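## Task

Lift the green can from the turntable and set it upright on the coaster, without disturbing where the remaining cans stand on the turntable.

## Robot and tools

Robot: two Doosan M1013 arms, left_arm and right_arm, each carrying a Robotiq 140 two-finger gripper. The left gripper's fingers are rigid. The right gripper's fingers can fold at a hinge. With the right gripper, hold a part near the fingertips (outer quarter of each pad) for a firm grip. Deeper in, a thin part may slip and a wide one may be over-squeezed. Its fingers also fold if pushed tip-first into a surface, and this gives little sign of contact.

Frame: the scene frame. Its origin sits at table-top height, halfway between the nominal arm bases. +z points up and +x points out over the table. left_arm is on the +y side; these are not image sides. Calibrated bases: left_arm at (+0.024, +0.521, 0) m, right_arm at (-0.085, -0.491, 0) m, each turned very slightly about z. A camera stand stands behind the arms. Loose objects may occasionally get a small nudge.

Gripper geometry: the fingers point along the gripper's +z and open along its y. end_effector_position is the point between the closed pads. Fingertips extend about 33 mm past it when the gap is 40 mm or less, and about 9 mm when fully open.

Row layout, shared by execute_actions and move: 18 numbers, each in [-1, 1]. The first 9 are left_arm: dx, dy, dz, rx, ry, rz, gripper position, force_limit, speed. The last 9 are the same for right_arm. Send all 18 even if only one arm moves. dx to rz are offsets, not poses. They are counted along scene axes from that arm's Hand target at the moment the action or move begins. 1.0 equals 0.6 m of travel or 180 degrees. rx, ry, rz form one rotation vector, turning about the Hand target's position. Repeating an offset moves the arm again. Sending six zeros re-asks for the current Hand target.

The three gripper numbers are absolute settings, not offsets. position: +1 is open (140 mm), about -0.8 is where the pads touch, and -1 closes until blocked. force_limit: -1 gives about 14 N of pad force, 0 about 40 N, and +1 about 58 N. speed: -1 is about 30 mm/s, 0 about 140, and +1 about 250; faster closes grip harder. Both start at +1. To keep a gripper unchanged, resend its last three numbers; a 0 counts as a command. To grip harder while object_status is 2, raise force_limit and change position slightly, e.g. -1 to -0.98.

execute_actions(actions, cameras): actions is a list of actions. Each action is up to 15 rows, one row per 1/30 s step. A short list repeats its last row to fill 15 steps. Every row is counted from the pose at the action's start, not from the previous row. An empty list returns state plus all camera images. cameras takes names, ["all"] or [].

move(target, speed, blend, stop_force, zero, blocking, cameras): drives each gripper in a straight line toward a target. target is one 18-number row or up to 15 rows. All rows are offsets from the same starting Hand targets, not chained. speed: m/s, 0.002 to 2, default 0.25; one value, or one per target. blend: corner rounding in m. stop_force: 10 to 80 N, one value for both arms. An arm's path ends when the push against its motion exceeds it. That arm keeps pressing afterward, so use slow speeds. Leave stop_force out when moving away from a contact or while rotating. zero (default true) re-zeroes the force before moving. blocking=false returns early, but not with stop_force. Paths avoid nothing, lag behind, and stop after 10 s. Avoid paths passing near an arm's own base. The result adds a "move:" line, e.g. done, off_target, moving, held or fault, plus limits (paced = clipped, held = withheld).

wait(seconds 0 to 10): lets time pass. stop(): brakes a running move. zoom_image(camera, region): region is [x0, y0, x1, y1] in pixels, at most 504 by 504, on the newest image. read_manual(): licence texts only. finished_scene(scene): pass the current scene number (1 or 2). It is final, and later calls run in the next scene.

Cameras: cam_high and cam_low (504x504), cam_left_wrist and cam_right_wrist (672x504).

Results: end_effector_position in m, end_effector_quat_wxyz, and velocities, all in the scene frame. These can be a few cm off. Hand target is the last commanded pose after clipping, and the next offsets start from it. Each step, commands are clipped to 70 mm and 16 degrees of the measured pose. A gripper often settles short; the next command re-requests it. Add the missing distance if needed. object_status: 0 moving, 1 blocked while opening, 2 blocked while closing (the wanted grip), 3 reached position or pads met. position_measured is in counts: 3 open, 75 about 100 mm, 139 about 60 mm, 200 about 20 mm, 230 pads meet. Also shown: joint torques, external joint torques, flange force (gripper axes, includes held weight, noisy), Tool commands, and step readings.

Hazards: a torque over a joint's limit stops that arm for 10 s. Limits in N m: waist 316, shoulder 316, elbow 148, forearm roll 29.2, wrist pitch 28.8, wrist roll 31.5. A net outside force of 144 N does the same. Overheating from long stretched holds or pushing brakes the arm for 30 to 60 s; watch for MOTOR HOT. A clearance check holds back commands that bring the arms too close. Pressing or hitting between the arms, including one gripper closing on the other's fingers, can fail the scene. Do not drop cans, release moving cans, slam, or push hard. Never leave anything off the table or let it fall. Stiff arms fault if commanded past firm contact. Approach slowly, grip, lift clear of the turntable and the other cans, and set the can upright on the coaster before opening.

Each tool is called after "Emit:" as name([rows], argument=value, ...), one row to a line, values as JSON.

## Session

Emit:
execute_actions(actions=[])

Scene clock: 0.00 s.
left_arm: end_effector_position=(+0.6967, -0.0152, +0.3428) position_measured=3 object_status=3 end_effector_quat_wxyz=(+0.012, +0.842, -0.421, +0.337) | right_arm: end_effector_position=(+0.1089, -0.4673, +0.2821) position_measured=3 object_status=3 end_effector_quat_wxyz=(-0.125, +0.543, +0.814, +0.161)
Joint positions: left_arm=[-0.818 0.191 1.673 0.302 0.632 1.532] | right_arm=[-0.624 -0.546 2.289 0.309 1.672 -1.048]
Joint velocities: within noise
Joint torques (N m): no reading
External joint torques (N m): no reading
Flange force (N): no reading
Hand target: left_arm +0.6967, -0.0152, +0.3428; +0.012, +0.842, -0.421, +0.337 | right_arm +0.1089, -0.4673, +0.2821; -0.125, +0.543, +0.814, +0.161
Tool commands: left_gripper/position=+1.0 left_gripper/force_limit=+1.0 left_gripper/speed=+1.0 right_gripper/position=+1.0 right_gripper/force_limit=+1.0 right_gripper/speed=+1.0

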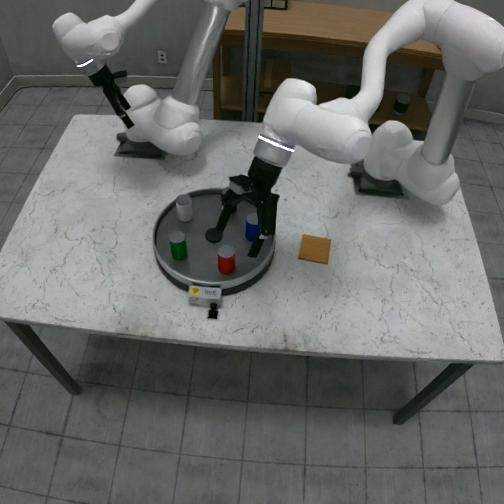

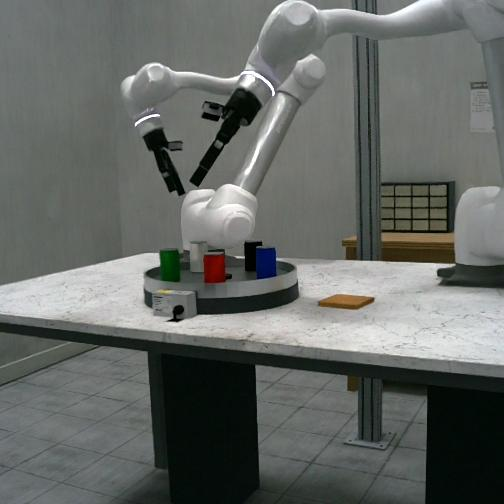

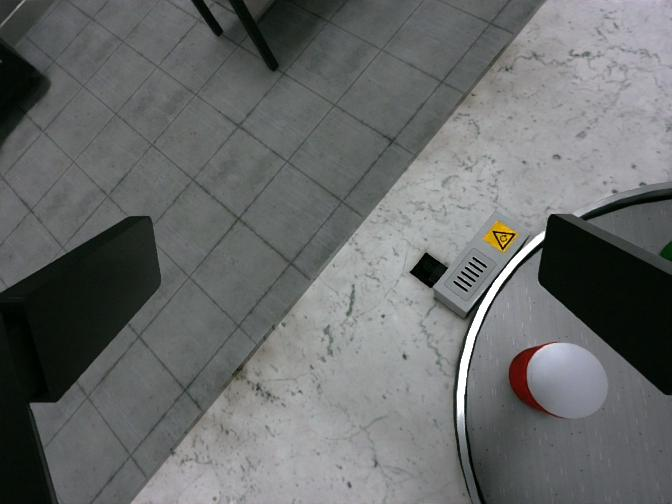

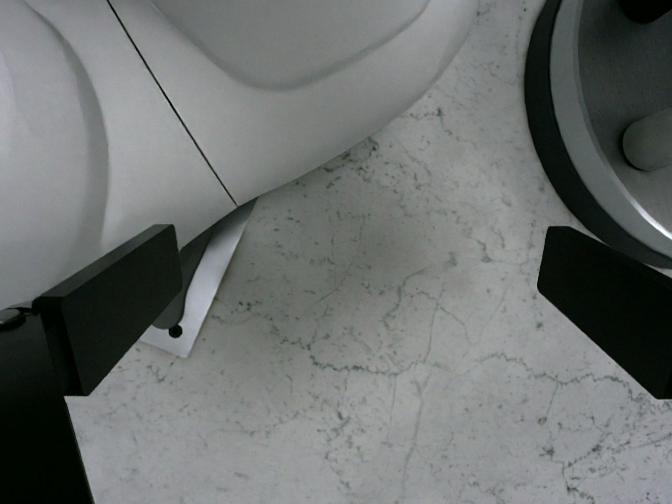

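Emit:
move(target=[-0.261,-0.225,0.129,0.0962,0.1968,0.0274,1,1,1,0,0,0,0,0,0,1,1,1], speed=0.4, cameras=["cam_high","cam_left_wrist"])

Scene clock: 5.07 s.
left_arm: end_effector_position=(+0.5400, -0.1502, +0.4202) position_measured=3 object_status=3 end_effector_quat_wxyz=(+0.000, +0.913, -0.407, +0.000) | right_arm: end_effector_position=(+0.1089, -0.4673, +0.2821) position_measured=3 object_status=3 end_effector_quat_wxyz=(-0.125, +0.543, +0.814, +0.161)
Joint positions: left_arm=[-0.993 0.486 0.991 -0.001 1.664 1.453] | right_arm=[-0.624 -0.546 2.289 0.309 1.672 -1.048]
Joint torques (N m): left_arm=[1.27 -89.84 -39.15 4.14 -0.05 -0.5] | right_arm=[-0.32 12.48 -39.68 4.76 0.76 0.32]
External joint torques (N m): left_arm=[-0.98 -2.44 -3.6 0.26 0 0.5] | right_arm=[0.42 0.41 -1.44 0.15 -0.01 -0.32]
Flange force (N): left_arm=[5.7 1.0 -7.0] | right_arm=[-0.6 2.3 -2.1]
Hand target: left_arm +0.5401, -0.1502, +0.4202; +0.000, +0.913, -0.407, +0.000 | right_arm +0.1089, -0.4673, +0.2821; -0.125, +0.543, +0.814, +0.161
Off the commanded pose: left_arm 0.000 m, 0 deg | right_arm 0.000 m, 0 deg.
move: done
Images, in order (width x height): cam_high 504x504, cam_left_wrist 672x504.

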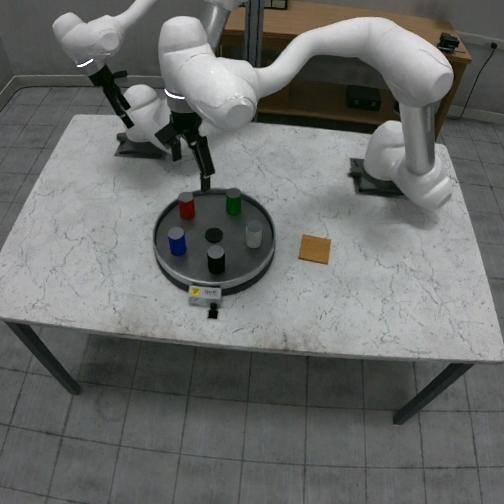

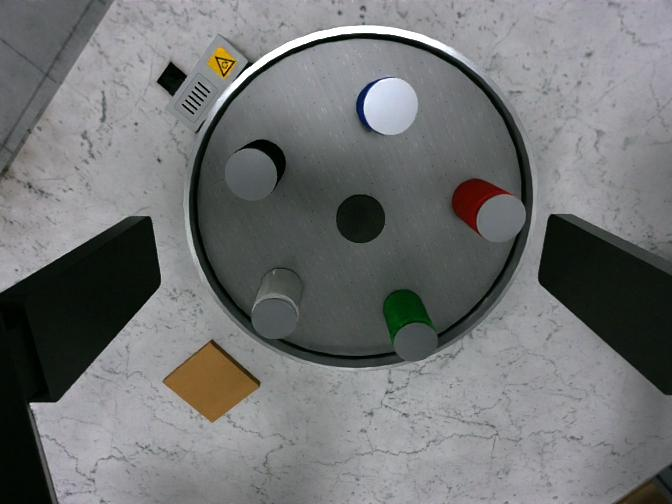

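Emit:
move(target=[0.0483,0.2283,-0.3333,0,0,0,0.45,1,1,0,0,0,0,0,0,1,1,1], speed=0.4, cameras=["cam_left_wrist"])

Emit:
wait(seconds=1, cameras=["cam_left_wrist"])

Emit:
wait(seconds=1, cameras=["cam_left_wrist"])

Scene clock: 9.43 s.
left_arm: end_effector_position=(+0.5691, -0.0132, +0.2202) position_measured=72 object_status=3 end_effector_quat_wxyz=(+0.000, +0.913, -0.407, +0.000) | right_arm: end_effector_position=(+0.1089, -0.4673, +0.2821) position_measured=3 object_status=3 end_effector_quat_wxyz=(-0.125, +0.543, +0.814, +0.161)
Joint positions: left_arm=[-0.857 0.383 1.506 -0.001 1.253 1.589] | right_arm=[-0.624 -0.546 2.289 0.309 1.672 -1.048]
Joint torques (N m): left_arm=[1.54 -78.18 -37.15 3.94 0.26 -0.5] | right_arm=[-0.09 12.48 -39.66 4.71 0.71 0.22]
External joint torques (N m): left_arm=[-1.72 -2.17 -3.71 0.24 -0.32 0.5] | right_arm=[0 0.81 -0.97 0.14 0.05 -0.21]
Flange force (N): left_arm=[4.7 1.3 -4.9] | right_arm=[-1.8 1.2 -2.0]
Hand target: left_arm +0.5691, -0.0132, +0.2202; +0.000, +0.913, -0.407, +0.000 | right_arm +0.1089, -0.4673, +0.2821; -0.125, +0.543, +0.814, +0.161
Off the commanded pose: left_arm 0.000 m, 0 deg | right_arm 0.000 m, 0 deg.
move: done
Images, in order (width x height): cam_left_wrist 672x504.

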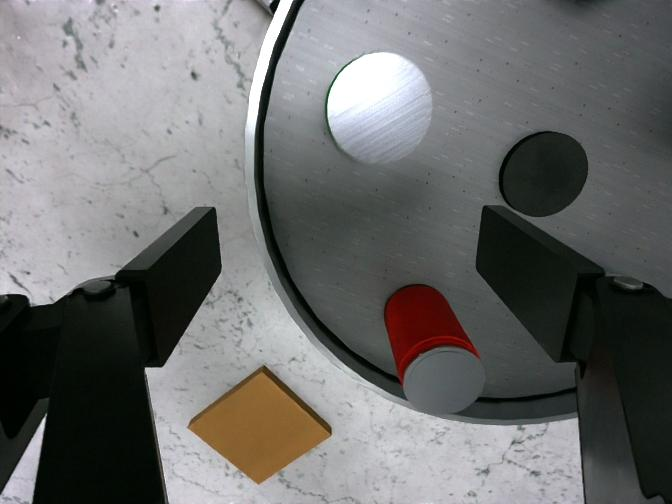

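Scene clock: 10.43 s.
left_arm: end_effector_position=(+0.5691, -0.0132, +0.2202) position_measured=72 object_status=3 end_effector_quat_wxyz=(+0.000, +0.913, -0.407, +0.000) | right_arm: end_effector_position=(+0.1089, -0.4673, +0.2821) position_measured=3 object_status=3 end_effector_quat_wxyz=(-0.125, +0.543, +0.814, +0.161)
Joint positions: left_arm=[-0.857 0.383 1.506 -0.001 1.253 1.589] | right_arm=[-0.624 -0.546 2.289 0.309 1.672 -1.048]
Joint torques (N m): left_arm=[1.18 -78.34 -37.34 3.94 0.23 -0.47] | right_arm=[-0.71 12.62 -39.54 4.7 0.76 0.24]
External joint torques (N m): left_arm=[-1.33 -2 -3.5 0.24 -0.29 0.47] | right_arm=[0.61 0.4 -1.34 0.18 -0.01 -0.24]
Flange force (N): left_arm=[4.5 0.8 -4.6] | right_arm=[0.0 3.2 -1.6]
Hand target: left_arm +0.5691, -0.0132, +0.2202; +0.000, +0.913, -0.407, +0.000 | right_arm +0.1089, -0.4673, +0.2821; -0.125, +0.543, +0.814, +0.161
Tool commands: left_gripper/position=+0.45 left_gripper/force_limit=+1.0 left_gripper/speed=+1.0 right_gripper/position=+1.0 right_gripper/force_limit=+1.0 right_gripper/speed=+1.0
Off the commanded pose: left_arm 0.000 m, 0 deg | right_arm 0.000 m, 0 deg.
wait: 1.00 s; at rest by 0.17 s
Images, in order (width x height): cam_left_wrist 672x504.

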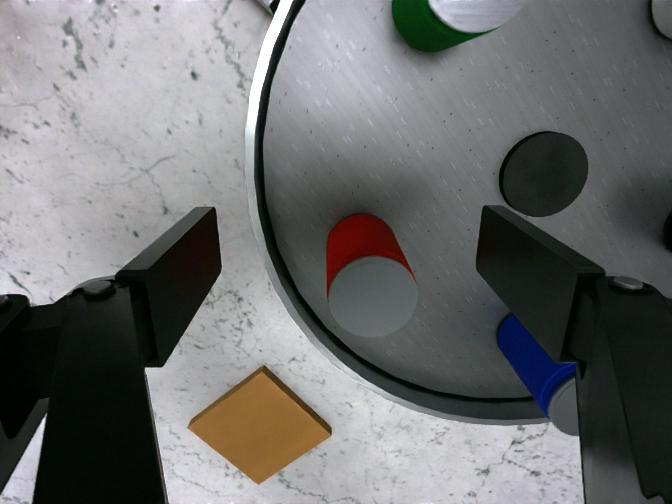

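Scene clock: 11.43 s.
left_arm: end_effector_position=(+0.5691, -0.0132, +0.2202) position_measured=72 object_status=3 end_effector_quat_wxyz=(+0.000, +0.913, -0.407, +0.000) | right_arm: end_effector_position=(+0.1089, -0.4673, +0.2821) position_measured=3 object_status=3 end_effector_quat_wxyz=(-0.125, +0.543, +0.814, +0.161)
Joint positions: left_arm=[-0.857 0.383 1.506 -0.001 1.253 1.589] | right_arm=[-0.624 -0.546 2.289 0.309 1.672 -1.048]
Joint torques (N m): left_arm=[1.14 -78.47 -37.49 3.94 0.2 -0.49] | right_arm=[-0.33 12.52 -39.55 4.75 0.74 0.2]
External joint torques (N m): left_arm=[-1.16 -1.81 -3.27 0.24 -0.26 0.49] | right_arm=[0.29 0.84 -1.22 0.12 0.01 -0.19]
Flange force (N): left_arm=[4.3 0.6 -4.3] | right_arm=[-1.3 2.6 -1.9]
Hand target: left_arm +0.5691, -0.0132, +0.2202; +0.000, +0.913, -0.407, +0.000 | right_arm +0.1089, -0.4673, +0.2821; -0.125, +0.543, +0.814, +0.161
Tool commands: left_gripper/position=+0.45 left_gripper/force_limit=+1.0 left_gripper/speed=+1.0 right_gripper/position=+1.0 right_gripper/force_limit=+1.0 right_gripper/speed=+1.0
Off the commanded pose: left_arm 0.000 m, 0 deg | right_arm 0.000 m, 0 deg.
wait: 1.00 s; at rest by 0.17 s
Images, in order (width x height): cam_left_wrist 672x504.

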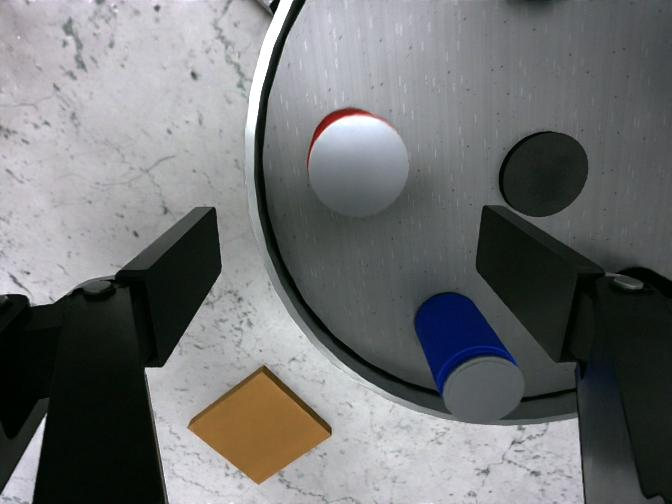

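Emit:
move(target=[0,0,-0.1837,0,0,0,0.45,1,1,0,0,0,0,0,0,1,1,1], cameras=["cam_left_wrist"])

Scene clock: 13.67 s.
left_arm: end_effector_position=(+0.5691, -0.0132, +0.1100) position_measured=72 object_status=3 end_effector_quat_wxyz=(+0.000, +0.914, -0.407, +0.000) | right_arm: end_effector_position=(+0.1089, -0.4673, +0.2821) position_measured=3 object_status=3 end_effector_quat_wxyz=(-0.125, +0.543, +0.814, +0.161)
Joint positions: left_arm=[-0.857 0.454 1.615 -0.001 1.072 1.589] | right_arm=[-0.624 -0.546 2.289 0.309 1.672 -1.048]
Joint torques (N m): left_arm=[0.71 -82.62 -34.35 3.65 0.03 -0.49] | right_arm=[-0.43 12.52 -39.36 4.77 0.75 0.3]
External joint torques (N m): left_arm=[-0.42 -1.53 -3.34 0.22 -0.09 0.49] | right_arm=[0.47 0.34 -1.5 0.1 0 -0.3]
Flange force (N): left_arm=[5.1 -0.4 -3.8] | right_arm=[-0.3 2.5 -2.2]
Hand target: left_arm +0.5691, -0.0132, +0.1100; +0.000, +0.913, -0.407, +0.000 | right_arm +0.1089, -0.4673, +0.2821; -0.125, +0.543, +0.814, +0.161
Off the commanded pose: left_arm 0.000 m, 0 deg | right_arm 0.000 m, 0 deg.
move: done
Images, in order (width x height): cam_left_wrist 672x504.

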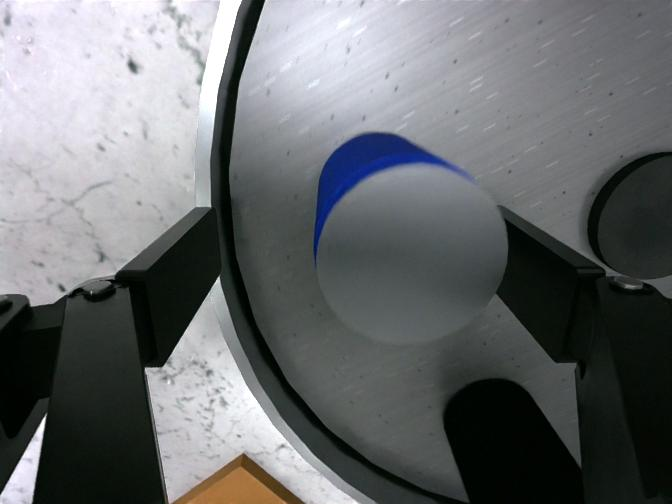

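Emit:
move(target=[-0.014,-0.0126,0,0,0,0,0.45,1,1,0,0,0,0,0,0,1,1,1], cameras=["cam_left_wrist"])

Scene clock: 15.20 s.
left_arm: end_effector_position=(+0.5607, -0.0208, +0.1099) position_measured=72 object_status=3 end_effector_quat_wxyz=(+0.000, +0.914, -0.407, +0.000) | right_arm: end_effector_position=(+0.1089, -0.4673, +0.2821) position_measured=3 object_status=3 end_effector_quat_wxyz=(-0.125, +0.543, +0.814, +0.161)
Joint positions: left_arm=[-0.872 0.453 1.617 -0.001 1.072 1.574] | right_arm=[-0.624 -0.546 2.289 0.309 1.672 -1.048]
Joint torques (N m): left_arm=[1 -81.86 -34.47 3.59 0.22 -0.59] | right_arm=[-0.7 12.21 -39.26 4.76 0.69 0.29]
External joint torques (N m): left_arm=[-0.85 -2.08 -3.2 0.27 -0.27 0.59] | right_arm=[0.68 0.93 -1.85 0.15 0.06 -0.29]
Flange force (N): left_arm=[3.9 0.2 -3.8] | right_arm=[-0.8 4.3 -2.7]
Hand target: left_arm +0.5607, -0.0208, +0.1100; +0.000, +0.913, -0.407, +0.000 | right_arm +0.1089, -0.4673, +0.2821; -0.125, +0.543, +0.814, +0.161
Off the commanded pose: left_arm 0.000 m, 0 deg | right_arm 0.000 m, 0 deg.
move: done
Images, in order (width x height): cam_left_wrist 672x504.

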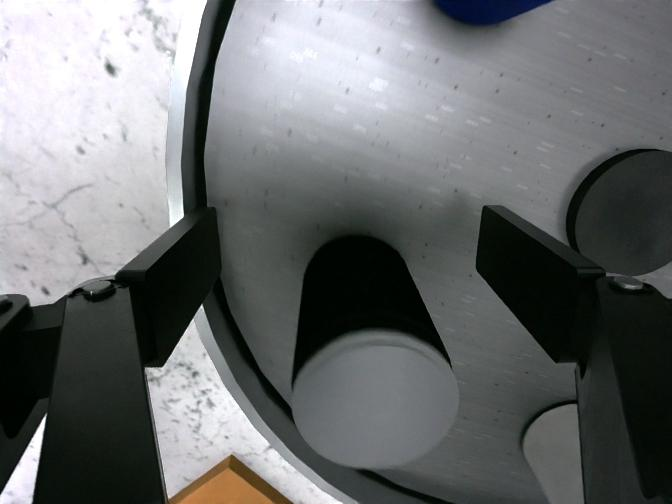

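Emit:
wait(seconds=2.5)

Scene clock: 18.03 s.
left_arm: end_effector_position=(+0.5607, -0.0208, +0.1100) position_measured=72 object_status=3 end_effector_quat_wxyz=(+0.000, +0.913, -0.407, +0.000) | right_arm: end_effector_position=(+0.1089, -0.4673, +0.2821) position_measured=3 object_status=3 end_effector_quat_wxyz=(-0.125, +0.543, +0.814, +0.161)
Joint positions: left_arm=[-0.872 0.453 1.617 -0.001 1.072 1.574] | right_arm=[-0.624 -0.546 2.289 0.309 1.672 -1.048]
Joint torques (N m): left_arm=[1.36 -81.96 -34.38 3.59 0.2 -0.47] | right_arm=[0.24 12.32 -39.66 4.75 0.76 0.26]
External joint torques (N m): left_arm=[-1.45 -1.96 -3.29 0.26 -0.26 0.47] | right_arm=[-0.21 0.81 -1.27 0.14 -0.01 -0.25]
Flange force (N): left_arm=[4.3 1.1 -3.9] | right_arm=[-2.3 0.6 -2.7]
Hand target: left_arm +0.5607, -0.0208, +0.1100; +0.000, +0.913, -0.407, +0.000 | right_arm +0.1089, -0.4673, +0.2821; -0.125, +0.543, +0.814, +0.161
Tool commands: left_gripper/position=+0.45 left_gripper/force_limit=+1.0 left_gripper/speed=+1.0 right_gripper/position=+1.0 right_gripper/force_limit=+1.0 right_gripper/speed=+1.0
Off the commanded pose: left_arm 0.000 m, 0 deg | right_arm 0.000 m, 0 deg.
wait: 2.50 s; at rest from the start

Emit:
wait(seconds=1.95)

Emit:
move([
  [0.0275,-0.038,0,0,0,0,-1,0,-0.2,0,0,0,0,0,0,1,1,1],
  [0.0467,-0.0807,0,0,0,0,-1,0,-0.2,0,0,0,0,0,0,1,1,1],
  [0.06,-0.10,0.2,0,0,0,-1,0,-0.2,0,0,0,0,0,0,1,1,1],
], speed=[0.074,0.074,0.15], blend=[0.01,0.01,0], cameras=["cam_left_wrist","cam_high"])

Scene clock: 20.27 s.
left_arm: end_effector_position=(+0.5607, -0.0208, +0.1100) position_measured=72 object_status=3 end_effector_quat_wxyz=(+0.000, +0.913, -0.407, +0.000) | right_arm: end_effector_position=(+0.1089, -0.4673, +0.2821) position_measured=3 object_status=3 end_effector_quat_wxyz=(-0.125, +0.543, +0.814, +0.161)
Joint positions: left_arm=[-0.872 0.453 1.617 -0.001 1.072 1.574] | right_arm=[-0.624 -0.546 2.289 0.309 1.672 -1.048]
Joint torques (N m): left_arm=[1.2 -81.65 -34.52 3.62 0.21 -0.5] | right_arm=[-0.35 12.24 -39.3 4.85 0.68 0.33]
External joint torques (N m): left_arm=[-1.25 -2.29 -3.17 0.25 -0.26 0.5] | right_arm=[0.35 0.62 -1.69 0.04 0.07 -0.32]
Flange force (N): left_arm=[3.5 0.8 -4.0] | right_arm=[-1.1 2.3 -2.9]
Hand target: left_arm +0.5607, -0.0208, +0.1100; +0.000, +0.913, -0.407, +0.000 | right_arm +0.1089, -0.4673, +0.2821; -0.125, +0.543, +0.814, +0.161
Tool commands: left_gripper/position=+0.45 left_gripper/force_limit=+1.0 left_gripper/speed=+1.0 right_gripper/position=+1.0 right_gripper/force_limit=+1.0 right_gripper/speed=+1.0
Off the commanded pose: left_arm 0.000 m, 0 deg | right_arm 0.000 m, 0 deg.
wait: 1.97 s; at rest from the start

Scene clock: 22.27 s.
left_arm: end_effector_position=(+0.5967, -0.0808, +0.2300) position_measured=154 object_status=2 end_effector_quat_wxyz=(+0.000, +0.913, -0.407, +0.000) | right_arm: end_effector_position=(+0.1089, -0.4673, +0.2821) position_measured=3 object_status=3 end_effector_quat_wxyz=(-0.125, +0.543, +0.814, +0.161)
Joint positions: left_arm=[-0.888 0.485 1.337 -0.001 1.32 1.557] | right_arm=[-0.624 -0.546 2.289 0.309 1.672 -1.048]
Joint torques (N m): left_arm=[1.28 -89.81 -39.8 4.03 0.16 -0.5] | right_arm=[0.48 12.92 -39.62 4.77 0.77 0.3]
External joint torques (N m): left_arm=[-1.22 -0.92 -1.69 0.22 -0.22 0.5] | right_arm=[-0.43 0.09 -1.19 0.1 -0.02 -0.3]
Flange force (N): left_arm=[2.5 0.8 -2.1] | right_arm=[-1.7 -1.4 -2.8]
Hand target: left_arm +0.5967, -0.0808, +0.2300; +0.000, +0.913, -0.407, +0.000 | right_arm +0.1089, -0.4673, +0.2821; -0.125, +0.543, +0.814, +0.161
Off the commanded pose: left_arm 0.000 m, 0 deg | right_arm 0.000 m, 0 deg.
move: done
Images, in order (width x height): cam_high 504x504, cam_left_wrist 672x504.

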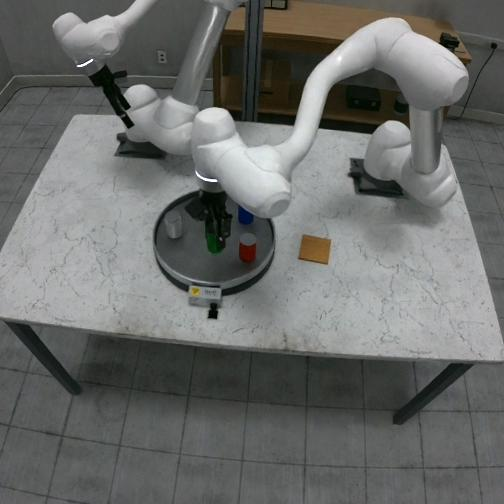

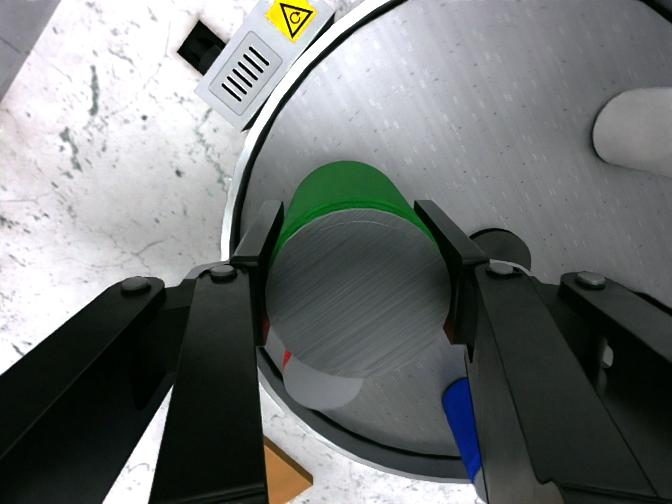

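Emit:
move(target=[-0.311,0.61,0,0,0,0,-1,0,-0.2,0,0,0,0,0,0,1,1,1], speed=0.4, cameras=["cam_left_wrist"])

Scene clock: 24.37 s.
left_arm: end_effector_position=(+0.4101, +0.2852, +0.2299) position_measured=154 object_status=2 end_effector_quat_wxyz=(+0.000, +0.913, -0.407, +0.000) | right_arm: end_effector_position=(+0.1089, -0.4673, +0.2821) position_measured=3 object_status=3 end_effector_quat_wxyz=(-0.125, +0.543, +0.814, +0.161)
Joint positions: left_arm=[-0.661 -0.11 2.059 -0.001 1.193 1.785] | right_arm=[-0.624 -0.546 2.289 0.309 1.672 -1.048]
Joint torques (N m): left_arm=[1.81 -30.88 -37.35 3.85 0.18 -0.38] | right_arm=[0.01 12.59 -39.42 4.77 0.67 0.3]
External joint torques (N m): left_arm=[-1.84 2.76 -2.5 0.23 -0.23 0.38] | right_arm=[0.1 0.02 -1.66 0.13 0.08 -0.29]
Flange force (N): left_arm=[8.8 0.7 -1.0] | right_arm=[-0.4 0.7 -3.1]
Hand target: left_arm +0.4101, +0.2852, +0.2300; +0.000, +0.913, -0.407, +0.000 | right_arm +0.1089, -0.4673, +0.2821; -0.125, +0.543, +0.814, +0.161
Off the commanded pose: left_arm 0.000 m, 0 deg | right_arm 0.000 m, 0 deg.
move: done
Images, in order (width x height): cam_left_wrist 672x504.

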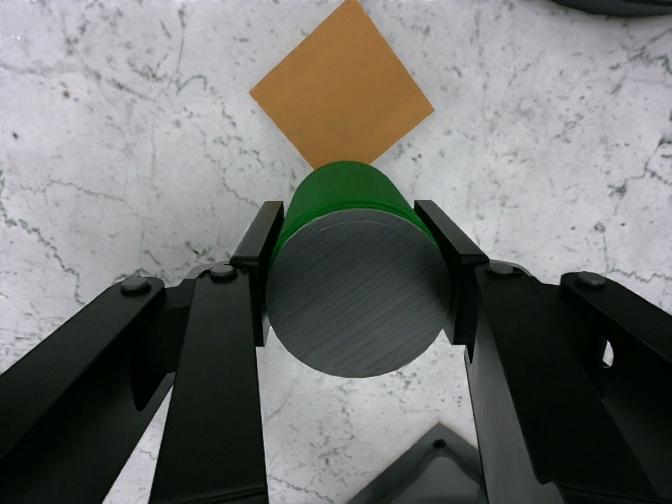

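Emit:
move(target=[0.0567,-0.0583,-0.2417,0,0,0,-1,0,-0.2,0,0,0,0,0,0,1,1,1], speed=0.3)

Emit:
move(target=[0,0,-0.0583,0,0,0,-1,0,-0.2,0,0,0,0,0,0,1,1,1], speed=0.015, stop_force=10, cameras=["cam_left_wrist","cam_low"])

Scene clock: 25.93 s.
left_arm: end_effector_position=(+0.4440, +0.2502, +0.0850) position_measured=154 object_status=2 end_effector_quat_wxyz=(+0.000, +0.914, -0.407, +0.000) | right_arm: end_effector_position=(+0.1089, -0.4673, +0.2821) position_measured=3 object_status=3 end_effector_quat_wxyz=(-0.125, +0.543, +0.814, +0.161)
Joint positions: left_arm=[-0.678 0.104 2.147 -0.001 0.891 1.768] | right_arm=[-0.624 -0.546 2.289 0.309 1.672 -1.048]
Joint torques (N m): left_arm=[1.49 -43.79 -31.34 3.19 0.16 -0.52] | right_arm=[0.22 11.27 -39.49 4.75 0.66 0.25]
External joint torques (N m): left_arm=[-1.48 -0.68 -2.07 0.22 -0.22 0.52] | right_arm=[-0.19 1.87 -1.31 0.13 0.09 -0.25]
Flange force (N): left_arm=[2.8 1.2 -2.2] | right_arm=[-4.0 2.0 -3.0]
Hand target: left_arm +0.4441, +0.2502, +0.0849; +0.000, +0.913, -0.407, +0.000 | right_arm +0.1089, -0.4673, +0.2821; -0.125, +0.543, +0.814, +0.161
Off the commanded pose: left_arm 0.000 m, 0 deg | right_arm 0.000 m, 0 deg.
move: done

Scene clock: 27.67 s.
left_arm: end_effector_position=(+0.4441, +0.2502, +0.0684) position_measured=154 object_status=2 end_effector_quat_wxyz=(+0.000, +0.914, -0.407, +0.000) | right_arm: end_effector_position=(+0.1089, -0.4673, +0.2821) position_measured=3 object_status=3 end_effector_quat_wxyz=(-0.125, +0.543, +0.814, +0.161)
Joint positions: left_arm=[-0.678 0.125 2.162 -0.001 0.855 1.768] | right_arm=[-0.624 -0.546 2.289 0.309 1.672 -1.048]
Joint torques (N m): left_arm=[1.6 -30.9 -21.36 3.36 -1.99 -0.51] | right_arm=[-0.13 12.29 -39.34 4.69 0.75 0.24]
External joint torques (N m): left_arm=[-1.49 -14.69 -11.06 -0.04 1.93 0.51] | right_arm=[0.22 0.44 -1.63 0.21 0 -0.23]
Flange force (N): left_arm=[-1.4 2.4 -32.4] | right_arm=[-0.8 2.1 -2.7]
Hand target: left_arm +0.4441, +0.2502, +0.0684; +0.000, +0.914, -0.407, +0.000 (not the last commanded pose) | right_arm +0.1089, -0.4673, +0.2821; -0.125, +0.543, +0.814, +0.161
Off the commanded pose: left_arm 0.018 m, 0 deg | right_arm 0.000 m, 0 deg.
move: contact (left_arm)
Images, in order (width x height): cam_low 504x504, cam_left_wrist 672x504.

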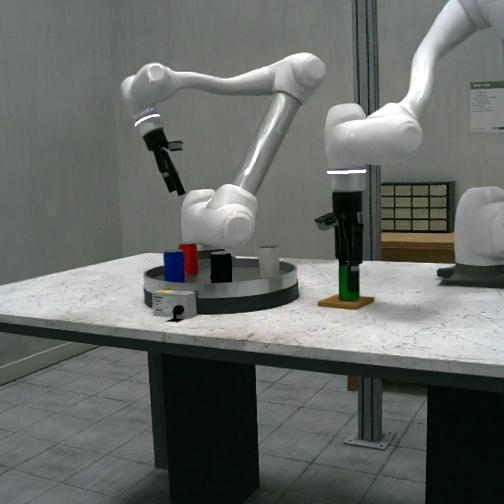

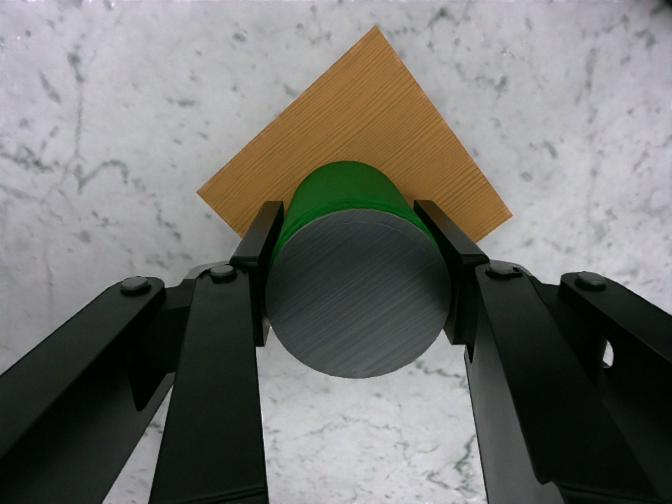

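Emit:
move(target=[0,0,0.002,0,0,0,-1,0,-0.2,0,0,0,0,0,0,1,1,1], speed=0.05)

Emit:
move([
  [0,0,0,0,0,0,0.4,0,-0.6,0,0,0,0,0,0,1,1,1],
  [0,0,0.25,0,0,0,0.4,0,-0.6,0,0,0,0,0,0,1,1,1],
], speed=0.25, cameras=["cam_low","cam_left_wrist"])

Scene clock: 29.57 s.
left_arm: end_effector_position=(+0.4441, +0.2502, +0.0695) position_measured=154 object_status=2 end_effector_quat_wxyz=(+0.000, +0.914, -0.407, +0.000) | right_arm: end_effector_position=(+0.1089, -0.4673, +0.2821) position_measured=3 object_status=3 end_effector_quat_wxyz=(-0.125, +0.543, +0.814, +0.161)
Joint positions: left_arm=[-0.678 0.123 2.161 -0.001 0.858 1.768] | right_arm=[-0.624 -0.546 2.289 0.309 1.672 -1.048]
Joint torques (N m): left_arm=[1.22 -45.69 -30.24 3.05 0.24 -0.45] | right_arm=[-0.99 11.7 -39.64 4.78 0.69 0.38]
External joint torques (N m): left_arm=[-1.27 0.28 -2.22 0.27 -0.29 0.45] | right_arm=[1.12 1.14 -1.32 0.12 0.07 -0.38]
Flange force (N): left_arm=[4.4 0.5 -1.0] | right_arm=[-0.5 5.5 -1.3]
Hand target: left_arm +0.4441, +0.2502, +0.0696; +0.000, +0.914, -0.407, +0.000 | right_arm +0.1089, -0.4673, +0.2821; -0.125, +0.543, +0.814, +0.161
Off the commanded pose: left_arm 0.000 m, 0 deg | right_arm 0.000 m, 0 deg.
move: done

Scene clock: 31.67 s.
left_arm: end_effector_position=(+0.4441, +0.2502, +0.2195) position_measured=78 object_status=3 end_effector_quat_wxyz=(+0.000, +0.914, -0.407, +0.000) | right_arm: end_effector_position=(+0.1089, -0.4673, +0.2821) position_measured=3 object_status=3 end_effector_quat_wxyz=(-0.125, +0.543, +0.814, +0.161)
Joint positions: left_arm=[-0.678 -0.024 2 -0.001 1.166 1.768] | right_arm=[-0.624 -0.546 2.289 0.309 1.672 -1.048]
Joint torques (N m): left_arm=[1.24 -37.12 -36.49 3.79 0.25 -0.51] | right_arm=[-0.09 12.68 -39.38 4.77 0.64 0.37]
External joint torques (N m): left_arm=[-1.25 0.21 -2.99 0.25 -0.3 0.51] | right_arm=[0.16 0.09 -1.53 0.11 0.11 -0.37]
Flange force (N): left_arm=[5.2 0.1 -3.0] | right_arm=[-0.5 0.6 -2.9]
Hand target: left_arm +0.4441, +0.2502, +0.2196; +0.000, +0.914, -0.407, +0.000 | right_arm +0.1089, -0.4673, +0.2821; -0.125, +0.543, +0.814, +0.161
Off the commanded pose: left_arm 0.000 m, 0 deg | right_arm 0.000 m, 0 deg.
move: done
Images, in order (width x height): cam_low 504x504, cam_left_wrist 672x504.

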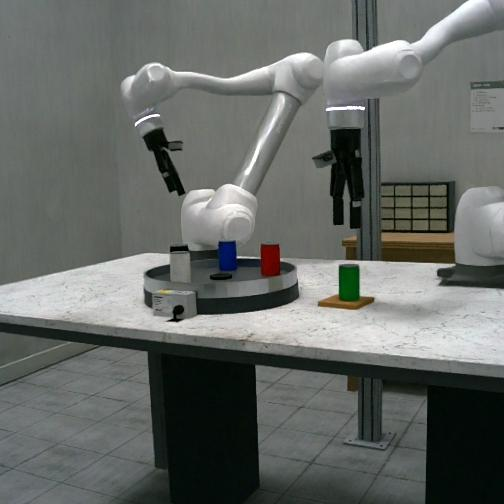

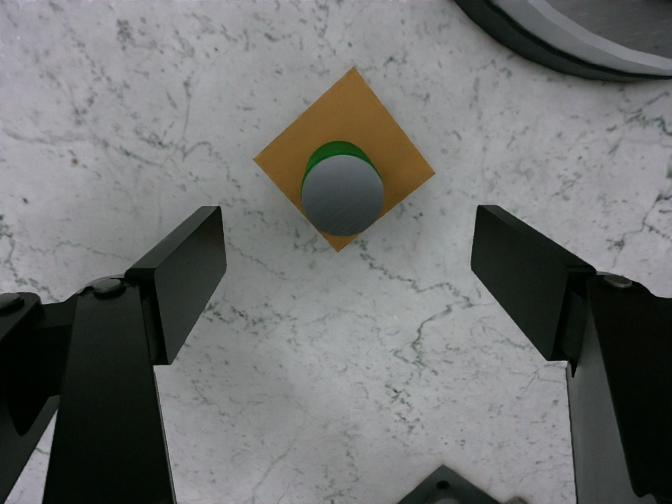

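Emit:
finished_scene(scene=1)

The scene is finished: the task was done.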